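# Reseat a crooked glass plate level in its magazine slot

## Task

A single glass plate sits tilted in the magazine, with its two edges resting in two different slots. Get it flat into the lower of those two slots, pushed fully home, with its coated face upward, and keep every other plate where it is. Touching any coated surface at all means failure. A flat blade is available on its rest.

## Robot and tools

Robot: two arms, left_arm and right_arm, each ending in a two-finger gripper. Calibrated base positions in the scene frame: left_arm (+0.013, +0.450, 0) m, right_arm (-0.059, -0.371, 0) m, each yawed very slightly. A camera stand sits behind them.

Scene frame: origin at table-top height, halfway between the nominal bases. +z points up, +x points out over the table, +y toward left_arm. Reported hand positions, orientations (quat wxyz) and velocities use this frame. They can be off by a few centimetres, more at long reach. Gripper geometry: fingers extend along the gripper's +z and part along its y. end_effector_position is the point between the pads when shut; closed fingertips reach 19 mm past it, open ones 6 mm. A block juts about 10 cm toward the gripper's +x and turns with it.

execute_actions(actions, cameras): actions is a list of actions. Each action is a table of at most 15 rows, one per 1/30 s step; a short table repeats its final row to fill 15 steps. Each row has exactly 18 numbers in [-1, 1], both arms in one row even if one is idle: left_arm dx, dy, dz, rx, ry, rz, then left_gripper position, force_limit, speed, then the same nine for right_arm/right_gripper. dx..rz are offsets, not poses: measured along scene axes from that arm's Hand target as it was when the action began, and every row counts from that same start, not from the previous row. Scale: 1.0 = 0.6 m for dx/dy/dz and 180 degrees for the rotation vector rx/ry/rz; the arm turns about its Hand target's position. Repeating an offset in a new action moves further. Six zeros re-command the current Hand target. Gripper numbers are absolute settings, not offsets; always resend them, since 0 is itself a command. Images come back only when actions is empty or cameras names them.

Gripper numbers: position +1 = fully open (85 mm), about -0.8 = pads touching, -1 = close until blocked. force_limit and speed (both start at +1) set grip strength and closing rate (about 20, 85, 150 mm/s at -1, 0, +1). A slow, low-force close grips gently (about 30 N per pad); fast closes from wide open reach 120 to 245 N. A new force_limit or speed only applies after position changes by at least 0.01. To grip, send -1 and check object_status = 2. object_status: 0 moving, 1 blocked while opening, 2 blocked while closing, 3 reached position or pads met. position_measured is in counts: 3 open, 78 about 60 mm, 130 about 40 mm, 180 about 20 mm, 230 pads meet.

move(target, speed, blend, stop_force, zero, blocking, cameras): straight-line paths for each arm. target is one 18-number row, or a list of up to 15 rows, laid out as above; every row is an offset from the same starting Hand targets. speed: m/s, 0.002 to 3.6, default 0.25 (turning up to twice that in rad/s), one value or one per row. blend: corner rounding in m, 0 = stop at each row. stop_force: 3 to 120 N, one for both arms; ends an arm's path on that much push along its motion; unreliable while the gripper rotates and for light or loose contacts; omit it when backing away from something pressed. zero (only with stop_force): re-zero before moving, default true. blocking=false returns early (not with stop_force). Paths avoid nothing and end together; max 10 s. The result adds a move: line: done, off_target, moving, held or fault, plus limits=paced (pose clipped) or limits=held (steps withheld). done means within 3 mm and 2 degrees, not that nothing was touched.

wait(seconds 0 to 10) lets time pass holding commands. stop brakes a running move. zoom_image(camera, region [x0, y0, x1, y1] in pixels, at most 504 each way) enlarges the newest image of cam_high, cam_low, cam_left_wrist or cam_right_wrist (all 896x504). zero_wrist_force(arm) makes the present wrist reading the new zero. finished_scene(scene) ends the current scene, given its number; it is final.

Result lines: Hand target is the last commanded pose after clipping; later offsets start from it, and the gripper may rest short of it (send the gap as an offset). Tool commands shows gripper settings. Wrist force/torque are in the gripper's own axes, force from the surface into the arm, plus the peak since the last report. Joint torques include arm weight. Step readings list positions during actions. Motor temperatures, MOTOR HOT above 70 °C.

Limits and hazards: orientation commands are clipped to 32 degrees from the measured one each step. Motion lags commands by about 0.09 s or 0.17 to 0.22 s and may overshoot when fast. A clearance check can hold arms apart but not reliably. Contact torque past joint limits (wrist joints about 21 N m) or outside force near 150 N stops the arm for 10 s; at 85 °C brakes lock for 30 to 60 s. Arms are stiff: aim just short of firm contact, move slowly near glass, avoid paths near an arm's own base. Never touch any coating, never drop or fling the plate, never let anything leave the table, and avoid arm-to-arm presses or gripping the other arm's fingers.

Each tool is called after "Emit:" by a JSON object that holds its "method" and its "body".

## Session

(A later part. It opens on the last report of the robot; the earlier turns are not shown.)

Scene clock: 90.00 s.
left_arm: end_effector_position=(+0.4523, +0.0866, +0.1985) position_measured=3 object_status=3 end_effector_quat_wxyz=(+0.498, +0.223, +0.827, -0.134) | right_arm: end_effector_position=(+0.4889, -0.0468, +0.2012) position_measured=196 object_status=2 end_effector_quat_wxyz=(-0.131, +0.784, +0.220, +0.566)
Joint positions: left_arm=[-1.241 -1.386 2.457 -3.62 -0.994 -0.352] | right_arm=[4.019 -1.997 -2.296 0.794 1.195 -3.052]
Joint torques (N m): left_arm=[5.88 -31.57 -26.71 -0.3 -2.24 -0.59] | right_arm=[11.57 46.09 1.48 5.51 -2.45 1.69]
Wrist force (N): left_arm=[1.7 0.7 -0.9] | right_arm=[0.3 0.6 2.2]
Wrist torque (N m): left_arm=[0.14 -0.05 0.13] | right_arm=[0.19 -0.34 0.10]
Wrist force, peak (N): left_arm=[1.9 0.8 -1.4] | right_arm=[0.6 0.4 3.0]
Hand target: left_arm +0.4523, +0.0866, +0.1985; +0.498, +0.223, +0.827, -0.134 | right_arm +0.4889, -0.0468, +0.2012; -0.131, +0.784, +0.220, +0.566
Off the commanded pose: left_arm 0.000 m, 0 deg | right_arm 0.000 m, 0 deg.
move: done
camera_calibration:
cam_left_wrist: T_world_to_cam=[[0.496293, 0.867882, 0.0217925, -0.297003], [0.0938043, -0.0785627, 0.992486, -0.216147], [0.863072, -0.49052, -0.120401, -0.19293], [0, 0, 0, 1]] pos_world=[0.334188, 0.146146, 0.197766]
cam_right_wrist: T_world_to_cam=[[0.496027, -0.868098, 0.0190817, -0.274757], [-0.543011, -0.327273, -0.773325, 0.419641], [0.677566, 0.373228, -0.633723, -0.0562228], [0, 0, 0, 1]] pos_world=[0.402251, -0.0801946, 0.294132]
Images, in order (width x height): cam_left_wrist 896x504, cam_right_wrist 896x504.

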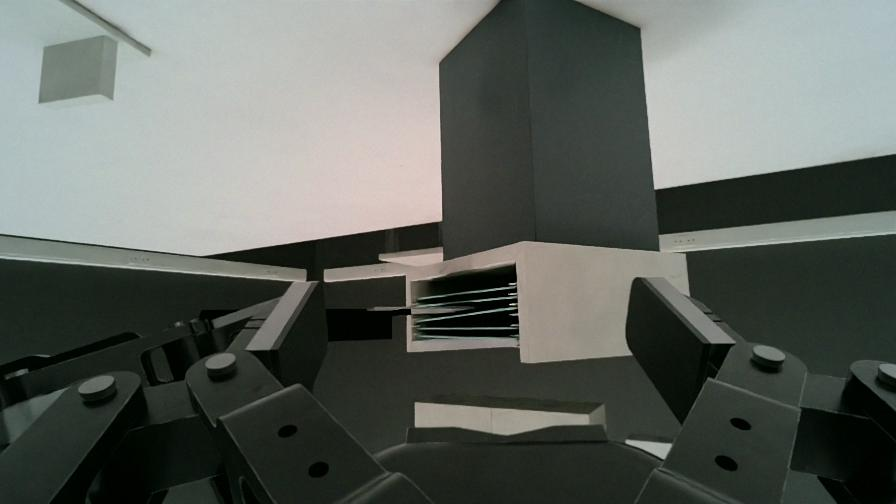

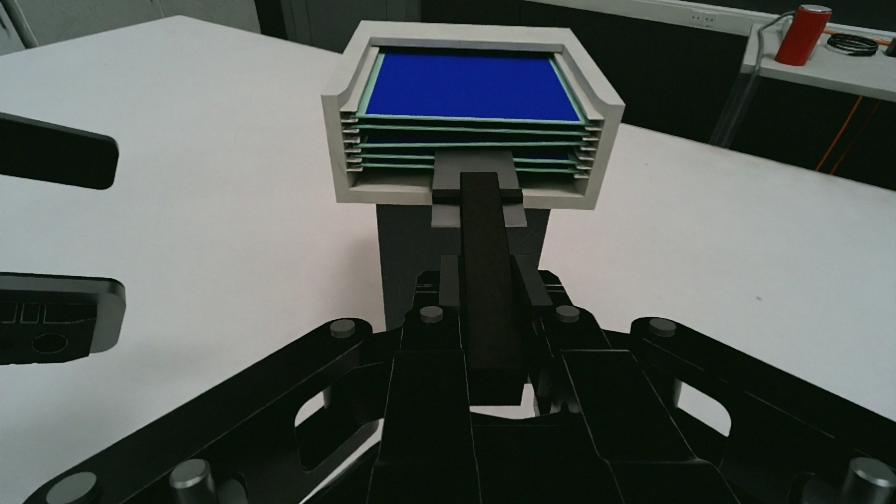

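Emit:
{"method": "move", "body": {"target": [[0,0,0,0,0,0,1,1,1, 0.0173,0.01,0,0,0,0,-1,-0.2,-1],[0,0,0,0,0,0,1,1,1, 0.0173,0.01,0.0033,0,0,0,-1,-0.2,-1]], "speed": [0.05,0.02], "stop_force": 5, "cameras": ["cam_left_wrist","cam_right_wrist"]}}

Emit:
{"method": "zoom_image", "body": {"camera": "cam_left_wrist", "region": [400, 285, 470, 340]}}

Emit:
{"method": "zoom_image", "body": {"camera": "cam_left_wrist", "region": [460, 275, 530, 345]}}

Emit:
{"method": "zoom_image", "body": {"camera": "cam_right_wrist", "region": [320, 40, 620, 220]}}

Scene clock: 92.67 s.
left_arm: end_effector_position=(+0.4523, +0.0866, +0.1985) position_measured=3 object_status=3 end_effector_quat_wxyz=(+0.498, +0.223, +0.827, -0.134) | right_arm: end_effector_position=(+0.4993, -0.0408, +0.2031) position_measured=196 object_status=2 end_effector_quat_wxyz=(-0.131, +0.784, +0.220, +0.566)
Joint positions: left_arm=[-1.241 -1.386 2.457 -3.62 -0.994 -0.352] | right_arm=[4.007 -2.008 -2.261 0.772 1.206 -3.056]
Joint torques (N m): left_arm=[5.34 -31.57 -26.16 -0.37 -2.27 -0.96] | right_arm=[11.66 15.4 2.48 5.65 -2.49 1.7]
Wrist force (N): left_arm=[1.7 0.7 -1.3] | right_arm=[0.3 0.4 2.0]
Wrist torque (N m): left_arm=[0.15 -0.06 0.13] | right_arm=[0.16 -0.36 0.11]
Wrist force, peak (N): left_arm=[1.9 0.8 -1.4] | right_arm=[-1.0 0.2 2.6]
Hand target: left_arm +0.4523, +0.0866, +0.1985; +0.498, +0.223, +0.827, -0.134 | right_arm +0.4993, -0.0408, +0.2031; -0.131, +0.784, +0.220, +0.566
Off the commanded pose: left_arm 0.000 m, 0 deg | right_arm 0.000 m, 0 deg.
move: done
camera_calibration:
cam_left_wrist: T_world_to_cam=[[0.496293, 0.867882, 0.0217925, -0.297003], [0.0938043, -0.0785627, 0.992486, -0.216147], [0.863072, -0.49052, -0.120401, -0.19293], [0, 0, 0, 1]] pos_world=[0.334188, 0.146146, 0.197766]
cam_right_wrist: T_world_to_cam=[[0.496027, -0.868098, 0.0190817, -0.274695], [-0.543011, -0.327273, -0.773325, 0.428744], [0.677566, 0.373228, -0.633723, -0.0641737], [0, 0, 0, 1]] pos_world=[0.412551, -0.0741946, 0.296132]
Images, in order (width x height): cam_left_wrist 896x504, cam_right_wrist 896x504.

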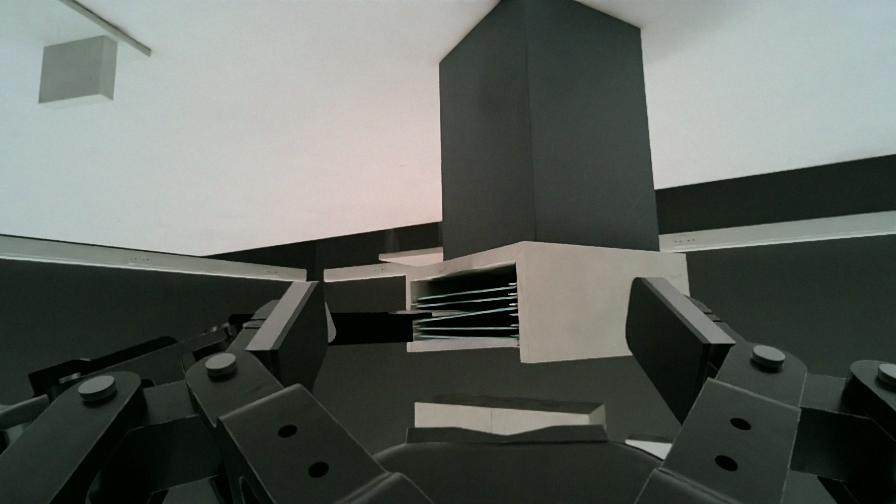

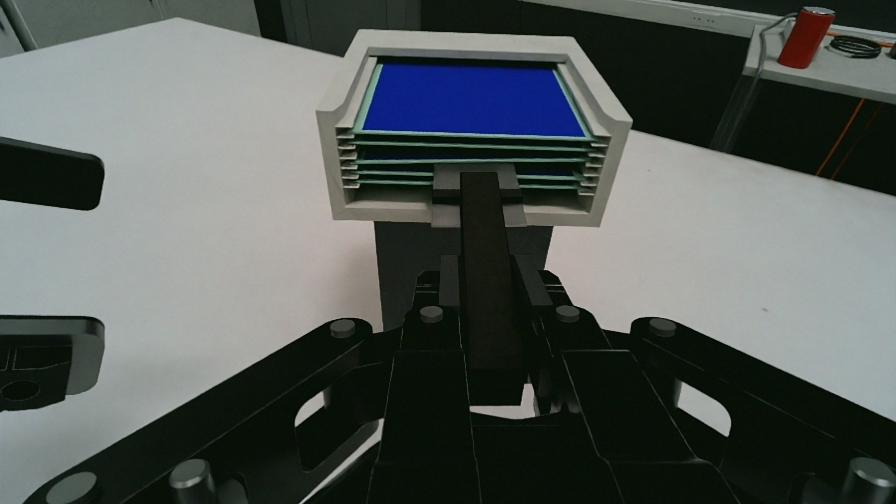

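Scaled by 7.200 from the camera's 896x504 image, which has a finer 1280x720 frame.

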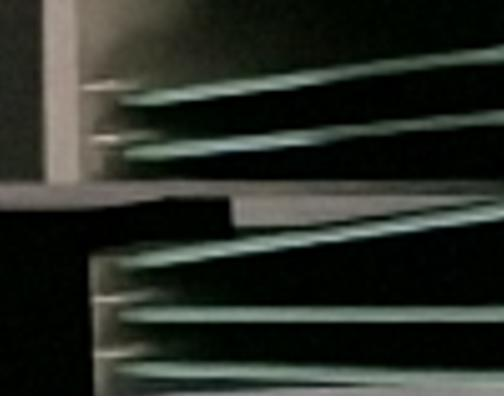

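Scaled by 7.200 from the camera's 896x504 image, which has a finer 1280x720 frame.

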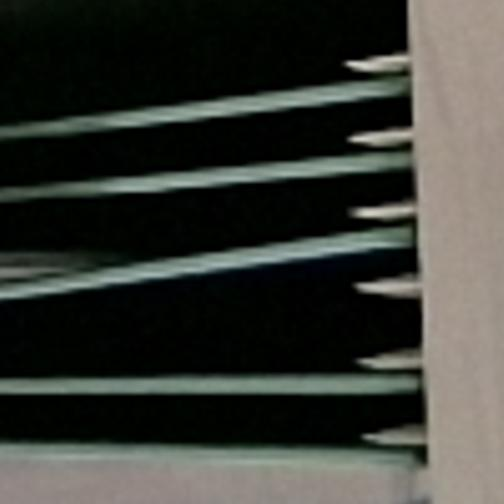

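Scaled by 1.680 from the camera's 896x504 image, which has a finer 1280x720 frame.

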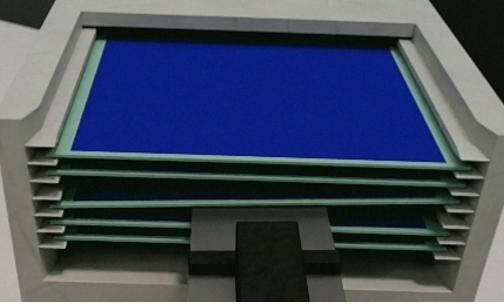

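Emit:
{"method": "move", "body": {"target": [0,0,0,0,0,0,1,1,1, 0,0,0.0025,0,0,0,-1,-0.2,-1], "speed": 0.02, "cameras": ["cam_left_wrist","cam_right_wrist"]}}

Emit:
{"method": "zoom_image", "body": {"camera": "cam_left_wrist", "region": [400, 285, 470, 340]}}

Emit:
{"method": "zoom_image", "body": {"camera": "cam_left_wrist", "region": [460, 275, 530, 345]}}

Emit:
{"method": "zoom_image", "body": {"camera": "cam_right_wrist", "region": [320, 110, 440, 220]}}

Emit:
{"method": "zoom_image", "body": {"camera": "cam_right_wrist", "region": [510, 110, 630, 220]}}

Scene clock: 93.67 s.
left_arm: end_effector_position=(+0.4523, +0.0866, +0.1985) position_measured=3 object_status=3 end_effector_quat_wxyz=(+0.498, +0.223, +0.827, -0.134) | right_arm: end_effector_position=(+0.4993, -0.0408, +0.2046) position_measured=196 object_status=2 end_effector_quat_wxyz=(-0.131, +0.784, +0.220, +0.566)
Joint positions: left_arm=[-1.241 -1.386 2.457 -3.62 -0.994 -0.352] | right_arm=[4.007 -2.004 -2.261 0.767 1.206 -3.056]
Joint torques (N m): left_arm=[5.72 -31.19 -25.79 -0.23 -2.2 -1.12] | right_arm=[11.55 41.99 24.88 2.08 -2.36 1.4]
Wrist force (N): left_arm=[1.7 0.8 -1.1] | right_arm=[0.1 0.4 2.1]
Wrist torque (N m): left_arm=[0.16 -0.07 0.13] | right_arm=[0.17 -0.42 0.11]
Wrist force, peak (N): left_arm=[1.9 0.8 -1.0] | right_arm=[0.0 0.6 2.4]
Hand target: left_arm +0.4523, +0.0866, +0.1985; +0.498, +0.223, +0.827, -0.134 | right_arm +0.4993, -0.0408, +0.2046; -0.131, +0.784, +0.220, +0.566
Off the commanded pose: left_arm 0.000 m, 0 deg | right_arm 0.000 m, 0 deg.
move: done
camera_calibration:
cam_left_wrist: T_world_to_cam=[[0.496293, 0.867882, 0.0217925, -0.297003], [0.0938043, -0.0785627, 0.992486, -0.216147], [0.863072, -0.49052, -0.120401, -0.19293], [0, 0, 0, 1]] pos_world=[0.334188, 0.146146, 0.197766]
cam_right_wrist: T_world_to_cam=[[0.495941, -0.868146, 0.0190984, -0.274697], [-0.543058, -0.327241, -0.773305, 0.42992], [0.677592, 0.373142, -0.633746, -0.063233], [0, 0, 0, 1]] pos_world=[0.412551, -0.0741944, 0.297632]
Images, in order (width x height): cam_left_wrist 896x504, cam_right_wrist 896x504.

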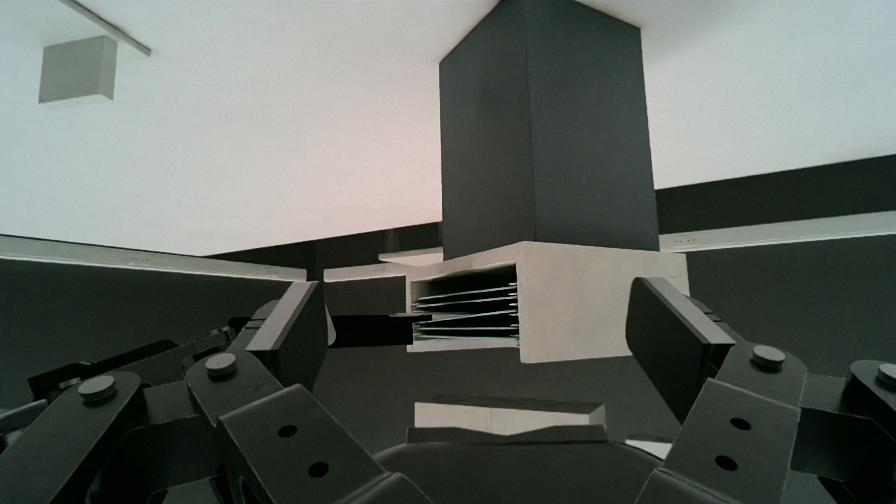

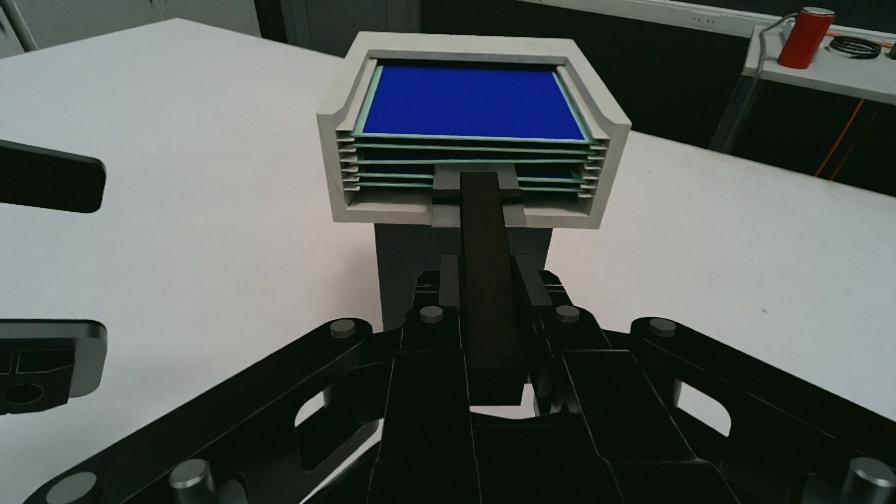

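Scaled by 7.200 from the camera's 896x504 image, which has a finer 1280x720 frame.

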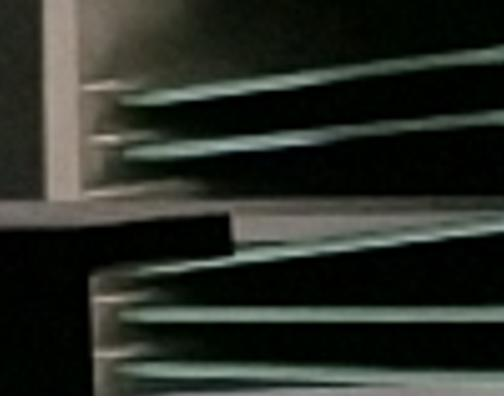

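Scaled by 7.200 from the camera's 896x504 image, which has a finer 1280x720 frame.

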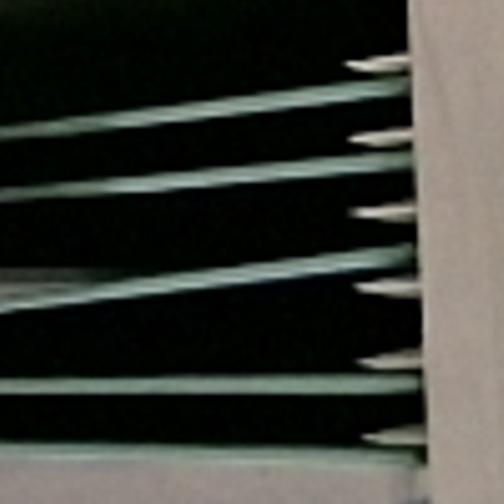

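Scaled by 4.200 from the camera's 896x504 image, which has a finer 1280x720 frame.

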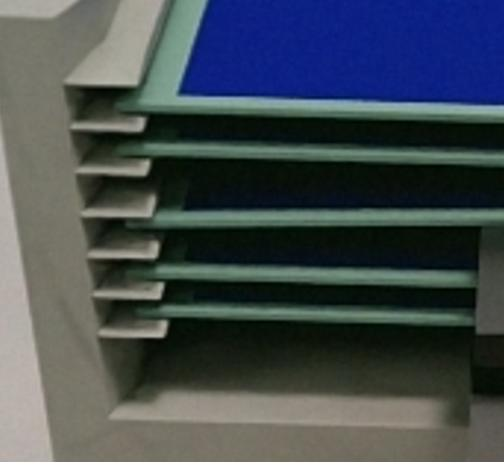

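Scaled by 4.200 from the camera's 896x504 image, which has a finer 1280x720 frame.

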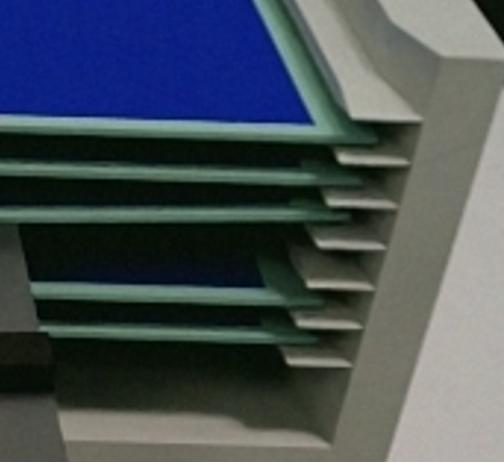

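Emit:
{"method": "move", "body": {"target": [[0,0,0,0,0,0,1,1,1, 0,0,0.0013,0,0,0,-1,-0.2,-1],[0,0,0,0,0,0,1,1,1, -0.0097,0.0002,0.0013,0,0,0,-1,-0.2,-1]], "speed": 0.02, "cameras": ["cam_left_wrist","cam_right_wrist"]}}

Emit:
{"method": "zoom_image", "body": {"camera": "cam_left_wrist", "region": [400, 285, 470, 340]}}

Emit:
{"method": "zoom_image", "body": {"camera": "cam_left_wrist", "region": [460, 275, 530, 345]}}

Emit:
{"method": "zoom_image", "body": {"camera": "cam_right_wrist", "region": [320, 110, 440, 220]}}

Emit:
{"method": "zoom_image", "body": {"camera": "cam_right_wrist", "region": [510, 110, 630, 220]}}

Scene clock: 95.80 s.
left_arm: end_effector_position=(+0.4523, +0.0866, +0.1985) position_measured=3 object_status=3 end_effector_quat_wxyz=(+0.498, +0.223, +0.827, -0.134) | right_arm: end_effector_position=(+0.4933, -0.0407, +0.2055) position_measured=196 object_status=2 end_effector_quat_wxyz=(-0.131, +0.784, +0.220, +0.566)
Joint positions: left_arm=[-1.241 -1.386 2.457 -3.62 -0.994 -0.352] | right_arm=[4.02 -1.994 -2.275 0.77 1.194 -3.052]
Joint torques (N m): left_arm=[5.18 -30.66 -25.58 -0.36 -2.2 -1.33] | right_arm=[-14.1 27.2 27.09 3.28 1.71 -0.05]
Wrist force (N): left_arm=[1.7 0.7 -1.0] | right_arm=[0.0 0.5 2.3]
Wrist torque (N m): left_arm=[0.13 -0.07 0.13] | right_arm=[0.17 -0.40 0.11]
Wrist force, peak (N): left_arm=[1.9 0.8 -1.3] | right_arm=[-0.5 0.1 2.8]
Hand target: left_arm +0.4523, +0.0866, +0.1985; +0.498, +0.223, +0.827, -0.134 | right_arm +0.4935, -0.0407, +0.2054; -0.131, +0.784, +0.220, +0.566
Off the commanded pose: left_arm 0.000 m, 0 deg | right_arm 0.000 m, 0 deg.
move: done
camera_calibration:
cam_left_wrist: T_world_to_cam=[[0.496293, 0.867882, 0.0217925, -0.297003], [0.0938043, -0.0785627, 0.992486, -0.216147], [0.863072, -0.49052, -0.120401, -0.19293], [0, 0, 0, 1]] pos_world=[0.334188, 0.146146, 0.197766]
cam_right_wrist: T_world_to_cam=[[0.495976, -0.868128, 0.0190141, -0.271551], [-0.543003, -0.327166, -0.773376, 0.42735], [0.67761, 0.373252, -0.633662, -0.0587596], [0, 0, 0, 1]] pos_world=[0.406551, -0.0739944, 0.298432]
Images, in order (width x height): cam_left_wrist 896x504, cam_right_wrist 896x504.

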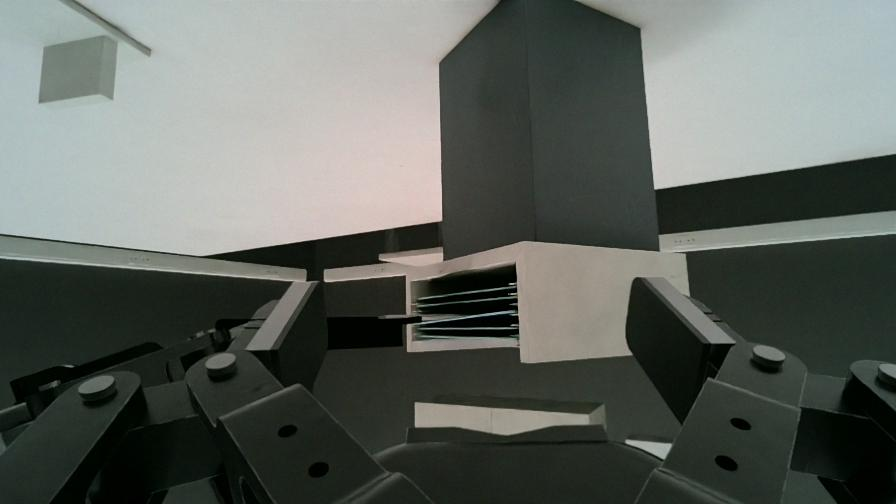

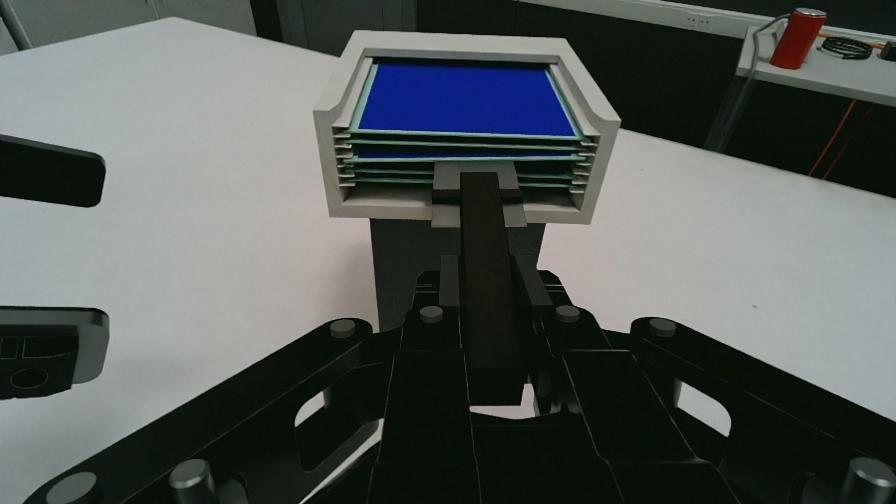

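Scaled by 7.200 from the camera's 896x504 image, which has a finer 1280x720 frame.

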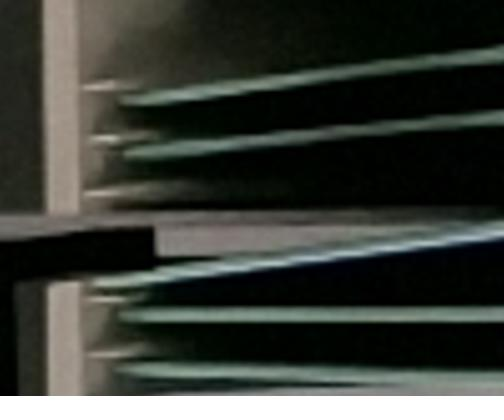

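Scaled by 7.200 from the camera's 896x504 image, which has a finer 1280x720 frame.

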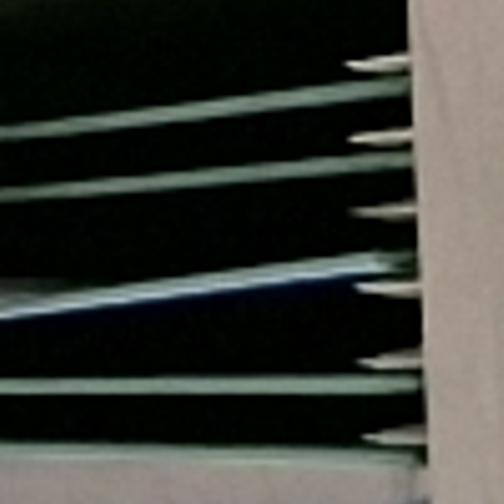

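Scaled by 4.200 from the camera's 896x504 image, which has a finer 1280x720 frame.

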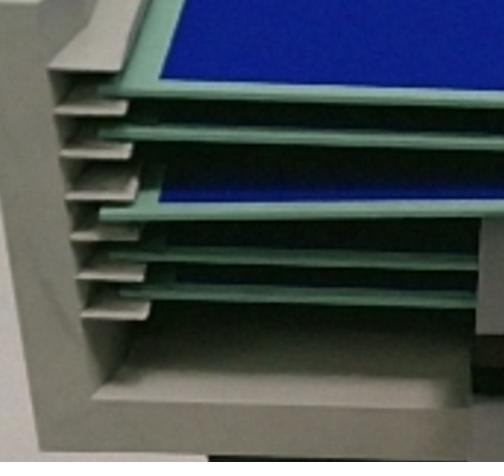

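Scaled by 4.200 from the camera's 896x504 image, which has a finer 1280x720 frame.

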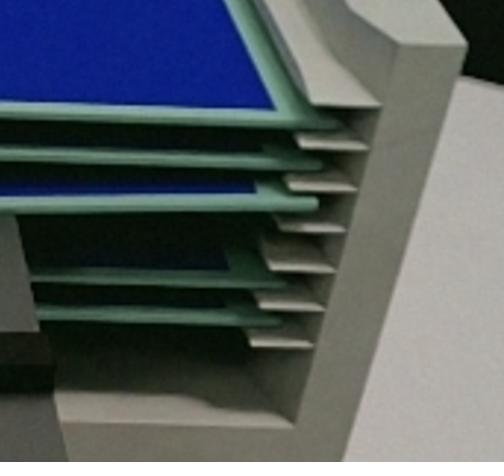

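Emit:
{"method": "move", "body": {"target": [[0,0,0,0,0,0,1,1,1, 0,0,-0.0013,0,0,0,-1,-0.2,-1],[0,0,0,0,0,0,1,1,1, -0.0144,-0.0084,-0.0013,0,0,0,-1,-0.2,-1]], "speed": 0.02, "cameras": ["cam_left_wrist","cam_right_wrist"]}}

Emit:
{"method": "zoom_image", "body": {"camera": "cam_left_wrist", "region": [390, 285, 460, 340]}}

Emit:
{"method": "zoom_image", "body": {"camera": "cam_left_wrist", "region": [450, 275, 530, 345]}}

Emit:
{"method": "zoom_image", "body": {"camera": "cam_right_wrist", "region": [320, 100, 440, 210]}}

Emit:
{"method": "zoom_image", "body": {"camera": "cam_right_wrist", "region": [500, 100, 620, 210]}}

Scene clock: 98.23 s.
left_arm: end_effector_position=(+0.4523, +0.0866, +0.1985) position_measured=3 object_status=3 end_effector_quat_wxyz=(+0.498, +0.223, +0.827, -0.134) | right_arm: end_effector_position=(+0.4847, -0.0458, +0.2047) position_measured=196 object_status=2 end_effector_quat_wxyz=(-0.131, +0.784, +0.220, +0.566)
Joint positions: left_arm=[-1.241 -1.386 2.457 -3.62 -0.994 -0.352] | right_arm=[4.03 -1.982 -2.304 0.786 1.185 -3.048]
Joint torques (N m): left_arm=[5.01 -29.86 -25.08 -0.32 -2.22 -1.32] | right_arm=[-1.38 24.51 23.41 2.43 -0.47 1.67]
Wrist force (N): left_arm=[1.7 0.7 -1.0] | right_arm=[-0.1 0.6 2.1]
Wrist torque (N m): left_arm=[0.13 -0.05 0.13] | right_arm=[0.18 -0.38 0.07]
Wrist force, peak (N): left_arm=[1.9 1.0 -1.0] | right_arm=[-0.7 0.7 2.7]
Hand target: left_arm +0.4523, +0.0866, +0.1985; +0.498, +0.223, +0.827, -0.134 | right_arm +0.4848, -0.0457, +0.2046; -0.131, +0.784, +0.220, +0.566
Off the commanded pose: left_arm 0.000 m, 0 deg | right_arm 0.000 m, 0 deg.
move: done
camera_calibration:
cam_left_wrist: T_world_to_cam=[[0.496293, 0.867882, 0.0217925, -0.297003], [0.0938043, -0.0785627, 0.992486, -0.216147], [0.863072, -0.49052, -0.120401, -0.19293], [0, 0, 0, 1]] pos_world=[0.334188, 0.146146, 0.197766]
cam_right_wrist: T_world_to_cam=[[0.496024, -0.868099, 0.0190811, -0.271821], [-0.54296, -0.327241, -0.773374, 0.420337], [0.67761, 0.373251, -0.633663, -0.0514978], [0, 0, 0, 1]] pos_world=[0.397951, -0.0791945, 0.297632]
Images, in order (width x height): cam_left_wrist 896x504, cam_right_wrist 896x504.

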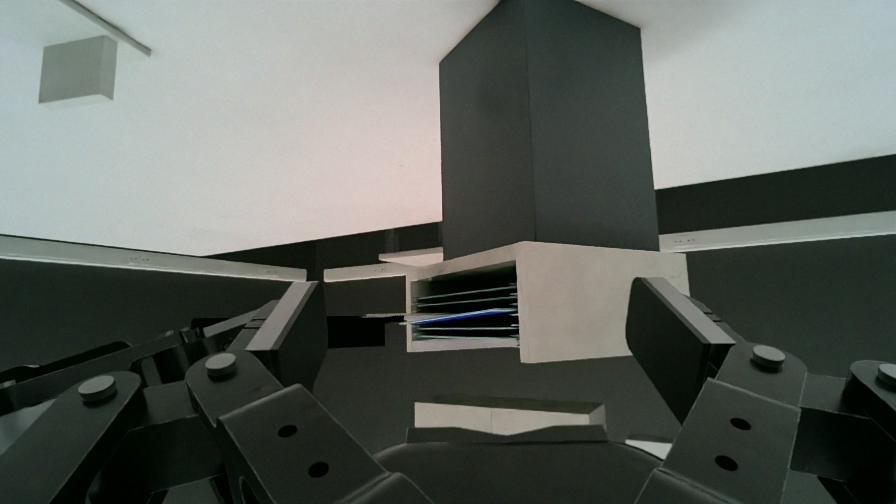

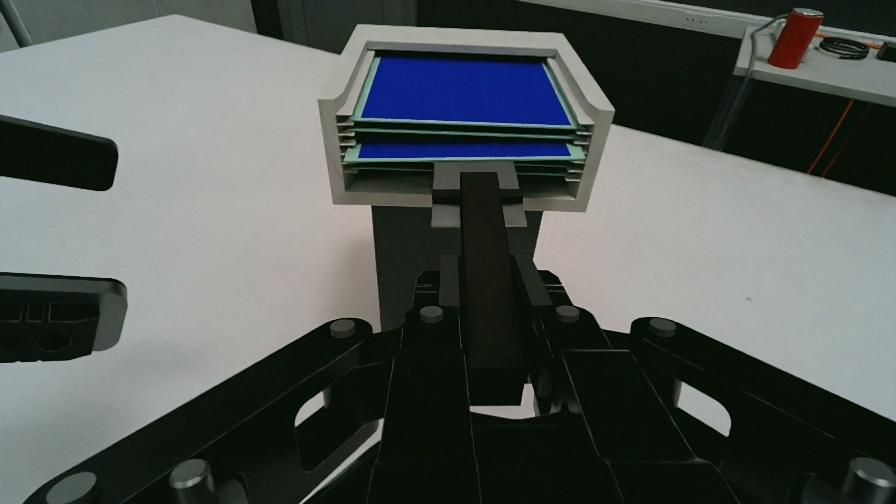

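Scaled by 7.200 from the camera's 896x504 image, which has a finer 1280x720 frame.

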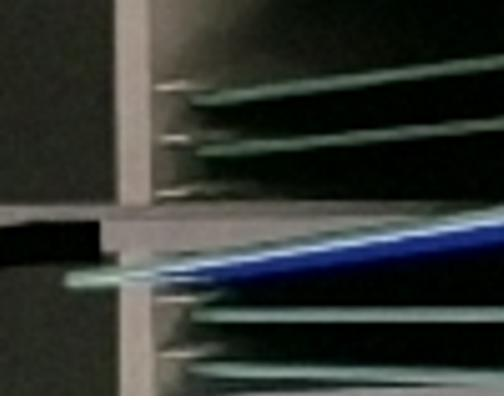

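Scaled by 6.300 from the camera's 896x504 image, which has a finer 1280x720 frame.

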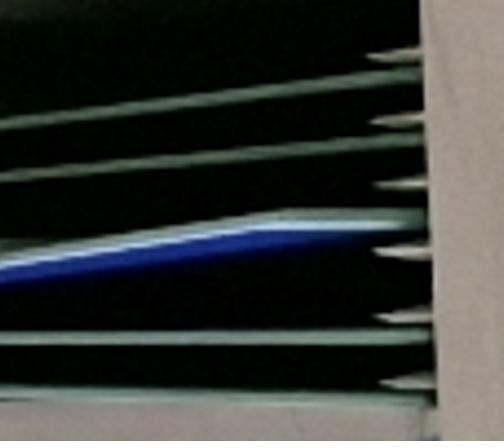

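Scaled by 4.200 from the camera's 896x504 image, which has a finer 1280x720 frame.

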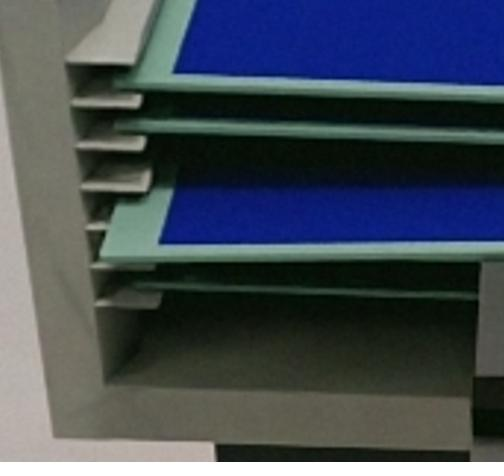

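Scaled by 4.200 from the camera's 896x504 image, which has a finer 1280x720 frame.

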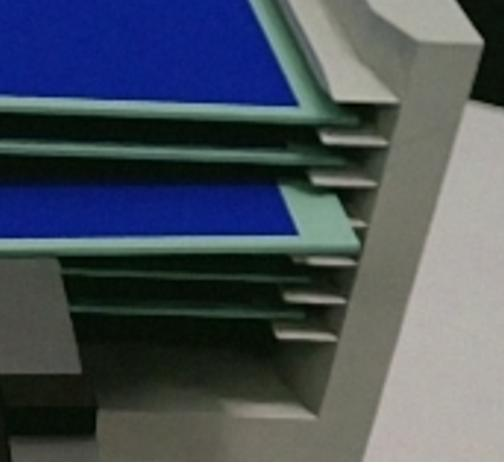

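Emit:
{"method": "move", "body": {"target": [0,0,0,0,0,0,1,1,1, -0.0578,-0.0332,0,0,0,0,-1,-0.2,-1], "speed": 0.04, "cameras": ["cam_left_wrist","cam_right_wrist"]}}

Emit:
{"method": "zoom_image", "body": {"camera": "cam_left_wrist", "region": [340, 275, 530, 350]}}

Emit:
{"method": "zoom_image", "body": {"camera": "cam_right_wrist", "region": [330, 60, 450, 190]}}

Emit:
{"method": "zoom_image", "body": {"camera": "cam_right_wrist", "region": [490, 60, 610, 190]}}

Scene clock: 99.93 s.
left_arm: end_effector_position=(+0.4523, +0.0866, +0.1985) position_measured=3 object_status=3 end_effector_quat_wxyz=(+0.498, +0.223, +0.827, -0.134) | right_arm: end_effector_position=(+0.4500, -0.0656, +0.2048) position_measured=196 object_status=2 end_effector_quat_wxyz=(-0.131, +0.784, +0.220, +0.566)
Joint positions: left_arm=[-1.241 -1.386 2.457 -3.62 -0.994 -0.352] | right_arm=[4.076 -1.925 -2.419 0.837 1.141 -3.03]
Joint torques (N m): left_arm=[4.46 -29.75 -24.89 -0.26 -2.17 -1.42] | right_arm=[-13.45 11.57 25.61 1.76 2.12 -0.68]
Wrist force (N): left_arm=[1.7 0.7 -1.0] | right_arm=[-1.4 0.9 2.1]
Wrist torque (N m): left_arm=[0.14 -0.06 0.13] | right_arm=[0.16 -0.51 0.06]
Wrist force, peak (N): left_arm=[1.9 0.8 -1.2] | right_arm=[-1.1 1.0 3.2]
Hand target: left_arm +0.4523, +0.0866, +0.1985; +0.498, +0.223, +0.827, -0.134 | right_arm +0.4502, -0.0657, +0.2046; -0.131, +0.784, +0.220, +0.566
Off the commanded pose: left_arm 0.000 m, 0 deg | right_arm 0.000 m, 0 deg.
move: done
camera_calibration:
cam_left_wrist: T_world_to_cam=[[0.496293, 0.867882, 0.0217925, -0.297003], [0.0938043, -0.0785627, 0.992486, -0.216147], [0.863072, -0.49052, -0.120401, -0.19293], [0, 0, 0, 1]] pos_world=[0.334188, 0.146146, 0.197766]
cam_right_wrist: T_world_to_cam=[[0.495988, -0.868125, 0.0188387, -0.271766], [-0.54288, -0.326951, -0.773553, 0.3952], [0.6777, 0.373446, -0.633451, -0.0206762], [0, 0, 0, 1]] pos_world=[0.363351, -0.0989941, 0.297731]
Images, in order (width x height): cam_left_wrist 896x504, cam_right_wrist 896x504.

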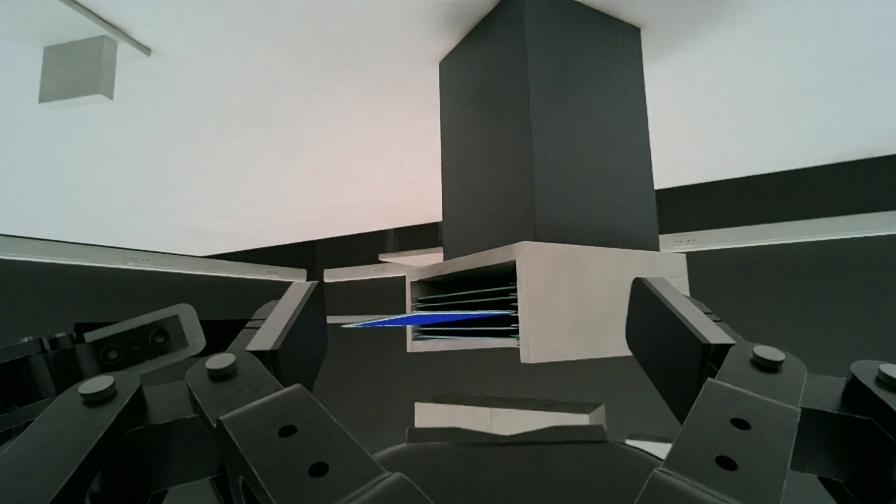

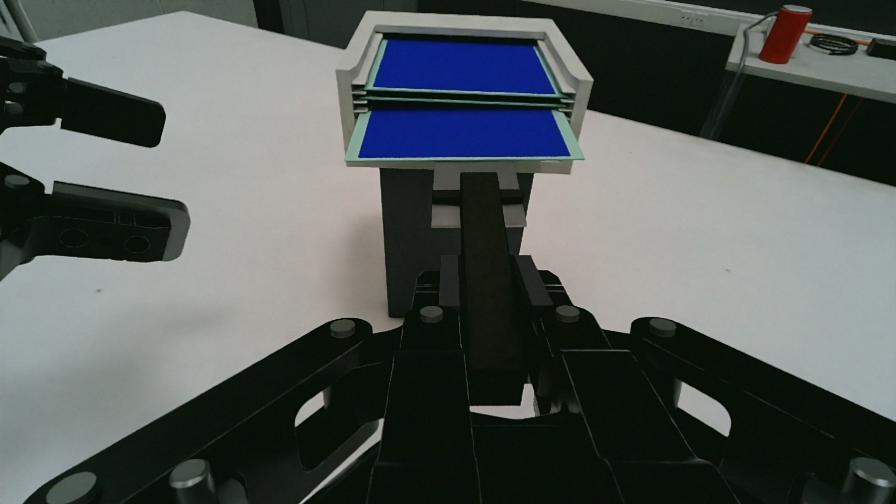

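Scaled by 2.653 from the camera's 896x504 image, which has a finer 1280x720 frame.

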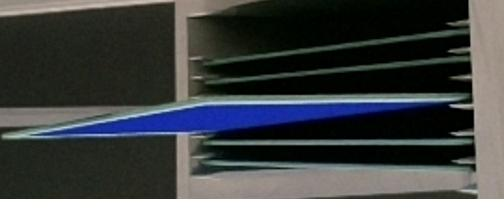

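Scaled by 3.877 from the camera's 896x504 image, which has a finer 1280x720 frame.

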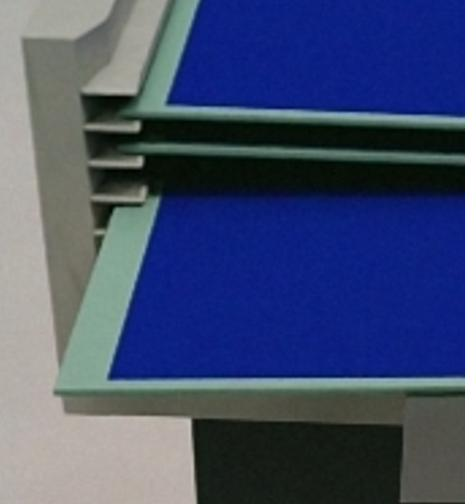

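Scaled by 3.877 from the camera's 896x504 image, which has a finer 1280x720 frame.

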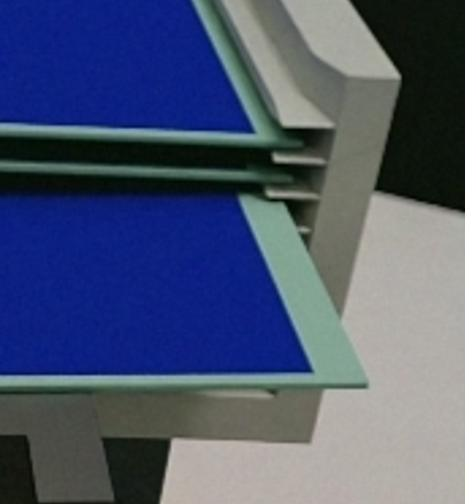

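Emit:
{"method": "zoom_image", "body": {"camera": "cam_left_wrist", "region": [460, 275, 530, 345]}}

Emit:
{"method": "zoom_image", "body": {"camera": "cam_left_wrist", "region": [380, 285, 450, 340]}}

Scaled by 7.200 from the camera's 896x504 image, which has a finer 1280x720 frame.

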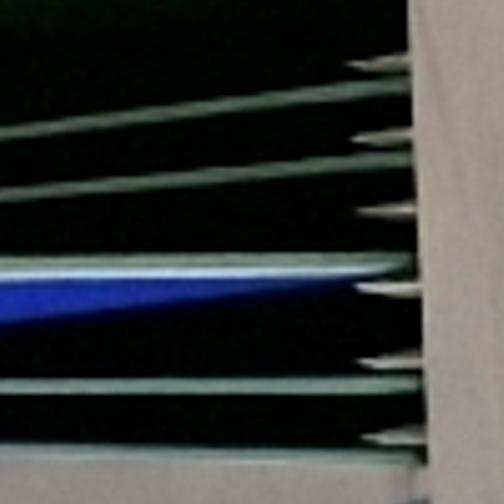

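Scaled by 7.200 from the camera's 896x504 image, which has a finer 1280x720 frame.

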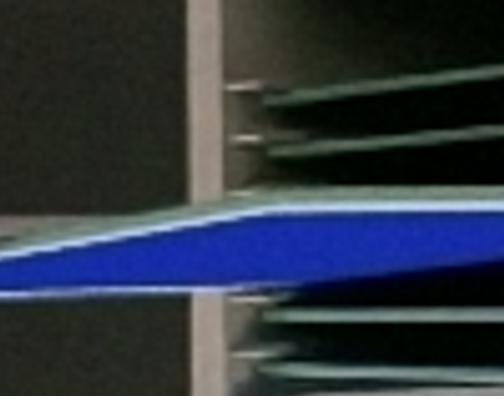

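Emit:
{"method": "move", "body": {"target": [[0,0,0,0,0,0,1,1,1, 0,0,-0.0013,0,0,0,-1,-0.2,-1],[0,0,0,0,0,0,1,1,1, -0.0751,-0.0432,-0.0013,0,0,0,-1,-0.2,-1]], "speed": [0.02,0.05], "cameras": ["cam_left_wrist","cam_right_wrist"]}}

Emit:
{"method": "zoom_image", "body": {"camera": "cam_left_wrist", "region": [300, 265, 550, 375]}}

Emit:
{"method": "zoom_image", "body": {"camera": "cam_right_wrist", "region": [330, 0, 610, 190]}}

Scene clock: 102.50 s.
left_arm: end_effector_position=(+0.4523, +0.0866, +0.1985) position_measured=3 object_status=3 end_effector_quat_wxyz=(+0.498, +0.223, +0.827, -0.134) | right_arm: end_effector_position=(+0.4050, -0.0915, +0.2040) position_measured=196 object_status=2 end_effector_quat_wxyz=(-0.131, +0.784, +0.220, +0.566)
Joint positions: left_arm=[-1.241 -1.386 2.457 -3.62 -0.994 -0.352] | right_arm=[4.156 -1.852 -2.57 0.9 1.067 -2.997]
Joint torques (N m): left_arm=[4.4 -28.67 -24.61 -0.25 -2.19 -1.29] | right_arm=[-13 7.39 22.22 1.13 1.95 -1.73]
Wrist force (N): left_arm=[1.7 0.7 -1.1] | right_arm=[0.0 0.2 2.2]
Wrist torque (N m): left_arm=[0.14 -0.07 0.13] | right_arm=[0.08 -0.42 0.01]
Wrist force, peak (N): left_arm=[1.8 0.7 -1.4] | right_arm=[-0.6 1.3 3.3]
Hand target: left_arm +0.4523, +0.0866, +0.1985; +0.498, +0.223, +0.827, -0.134 | right_arm +0.4051, -0.0916, +0.2039; -0.131, +0.784, +0.220, +0.566
Off the commanded pose: left_arm 0.000 m, 0 deg | right_arm 0.000 m, 0 deg.
move: done
camera_calibration:
cam_left_wrist: T_world_to_cam=[[0.496293, 0.867882, 0.0217925, -0.297003], [0.0938043, -0.0785627, 0.992486, -0.216147], [0.863072, -0.49052, -0.120401, -0.19293], [0, 0, 0, 1]] pos_world=[0.334188, 0.146146, 0.197766]
cam_right_wrist: T_world_to_cam=[[0.496024, -0.868105, 0.0188078, -0.271916], [-0.542968, -0.327002, -0.77347, 0.361681], [0.677603, 0.373448, -0.633554, 0.0190478], [0, 0, 0, 1]] pos_world=[0.318351, -0.124894, 0.296931]
Images, in order (width x height): cam_left_wrist 896x504, cam_right_wrist 896x504.

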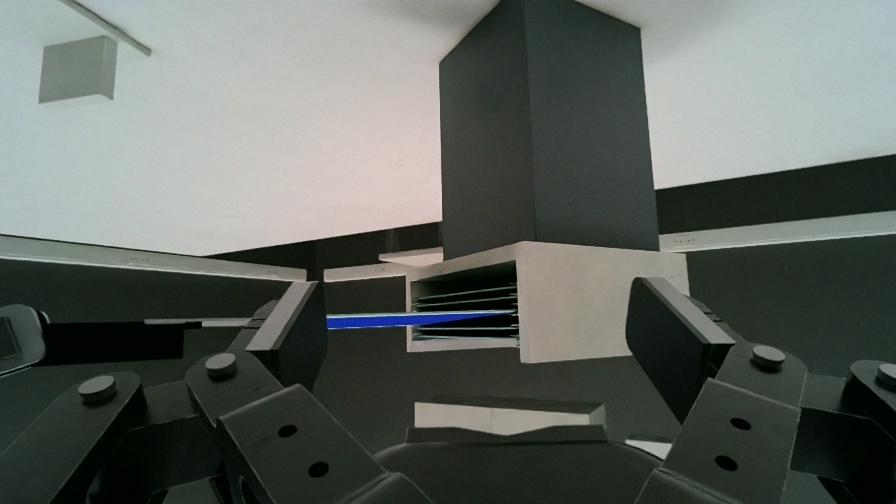

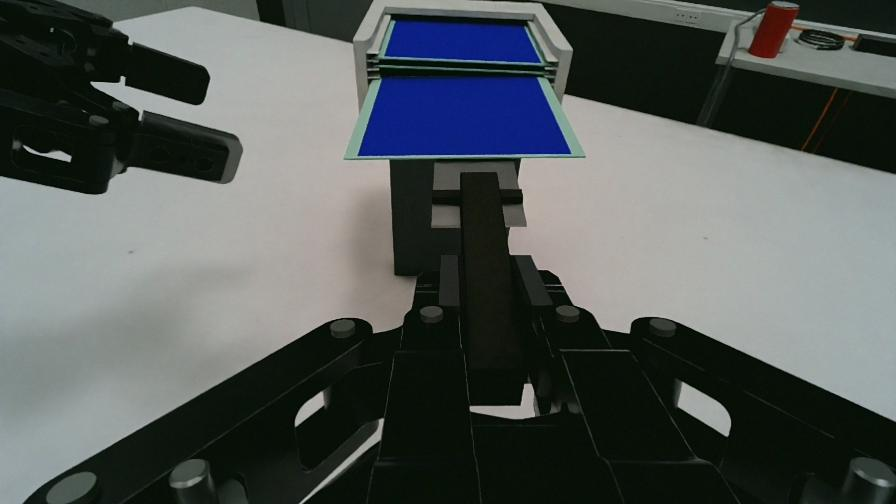

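Scaled by 2.016 from the camera's 896x504 image, which has a finer 1280x720 frame.

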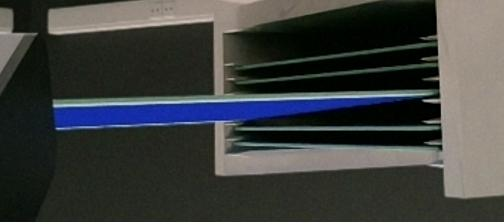

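Scaled by 1.800 from the camera's 896x504 image, which has a finer 1280x720 frame.

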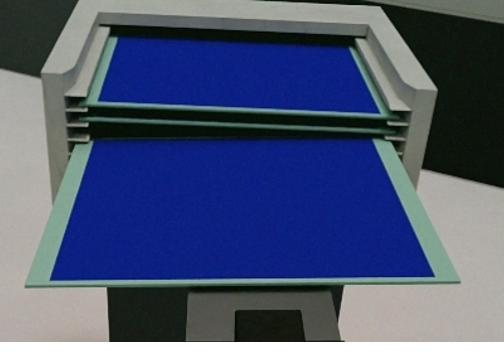

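Emit:
{"method": "zoom_image", "body": {"camera": "cam_left_wrist", "region": [460, 290, 530, 335]}}

Emit:
{"method": "zoom_image", "body": {"camera": "cam_left_wrist", "region": [400, 290, 470, 345]}}

Emit:
{"method": "zoom_image", "body": {"camera": "cam_right_wrist", "region": [350, 20, 450, 110]}}

Scaled by 7.200 from the camera's 896x504 image, which has a finer 1280x720 frame.

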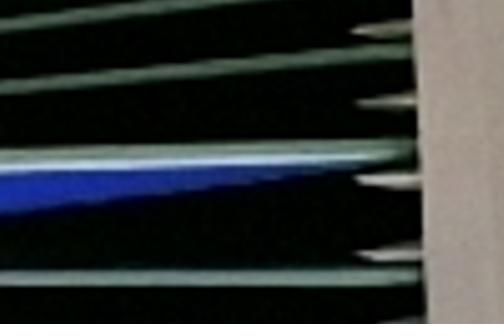

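Scaled by 7.200 from the camera's 896x504 image, which has a finer 1280x720 frame.

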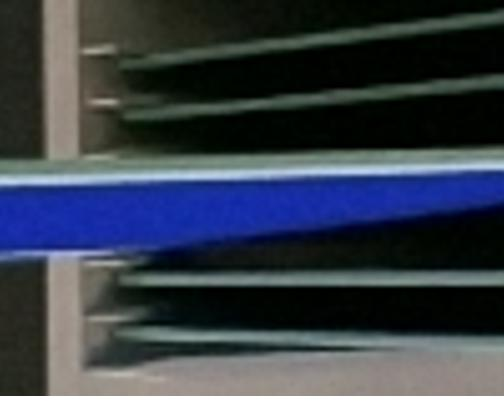

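Scaled by 5.040 from the camera's 896x504 image, which has a finer 1280x720 frame.

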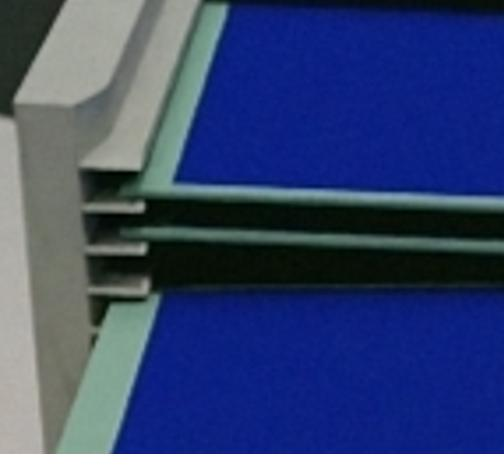

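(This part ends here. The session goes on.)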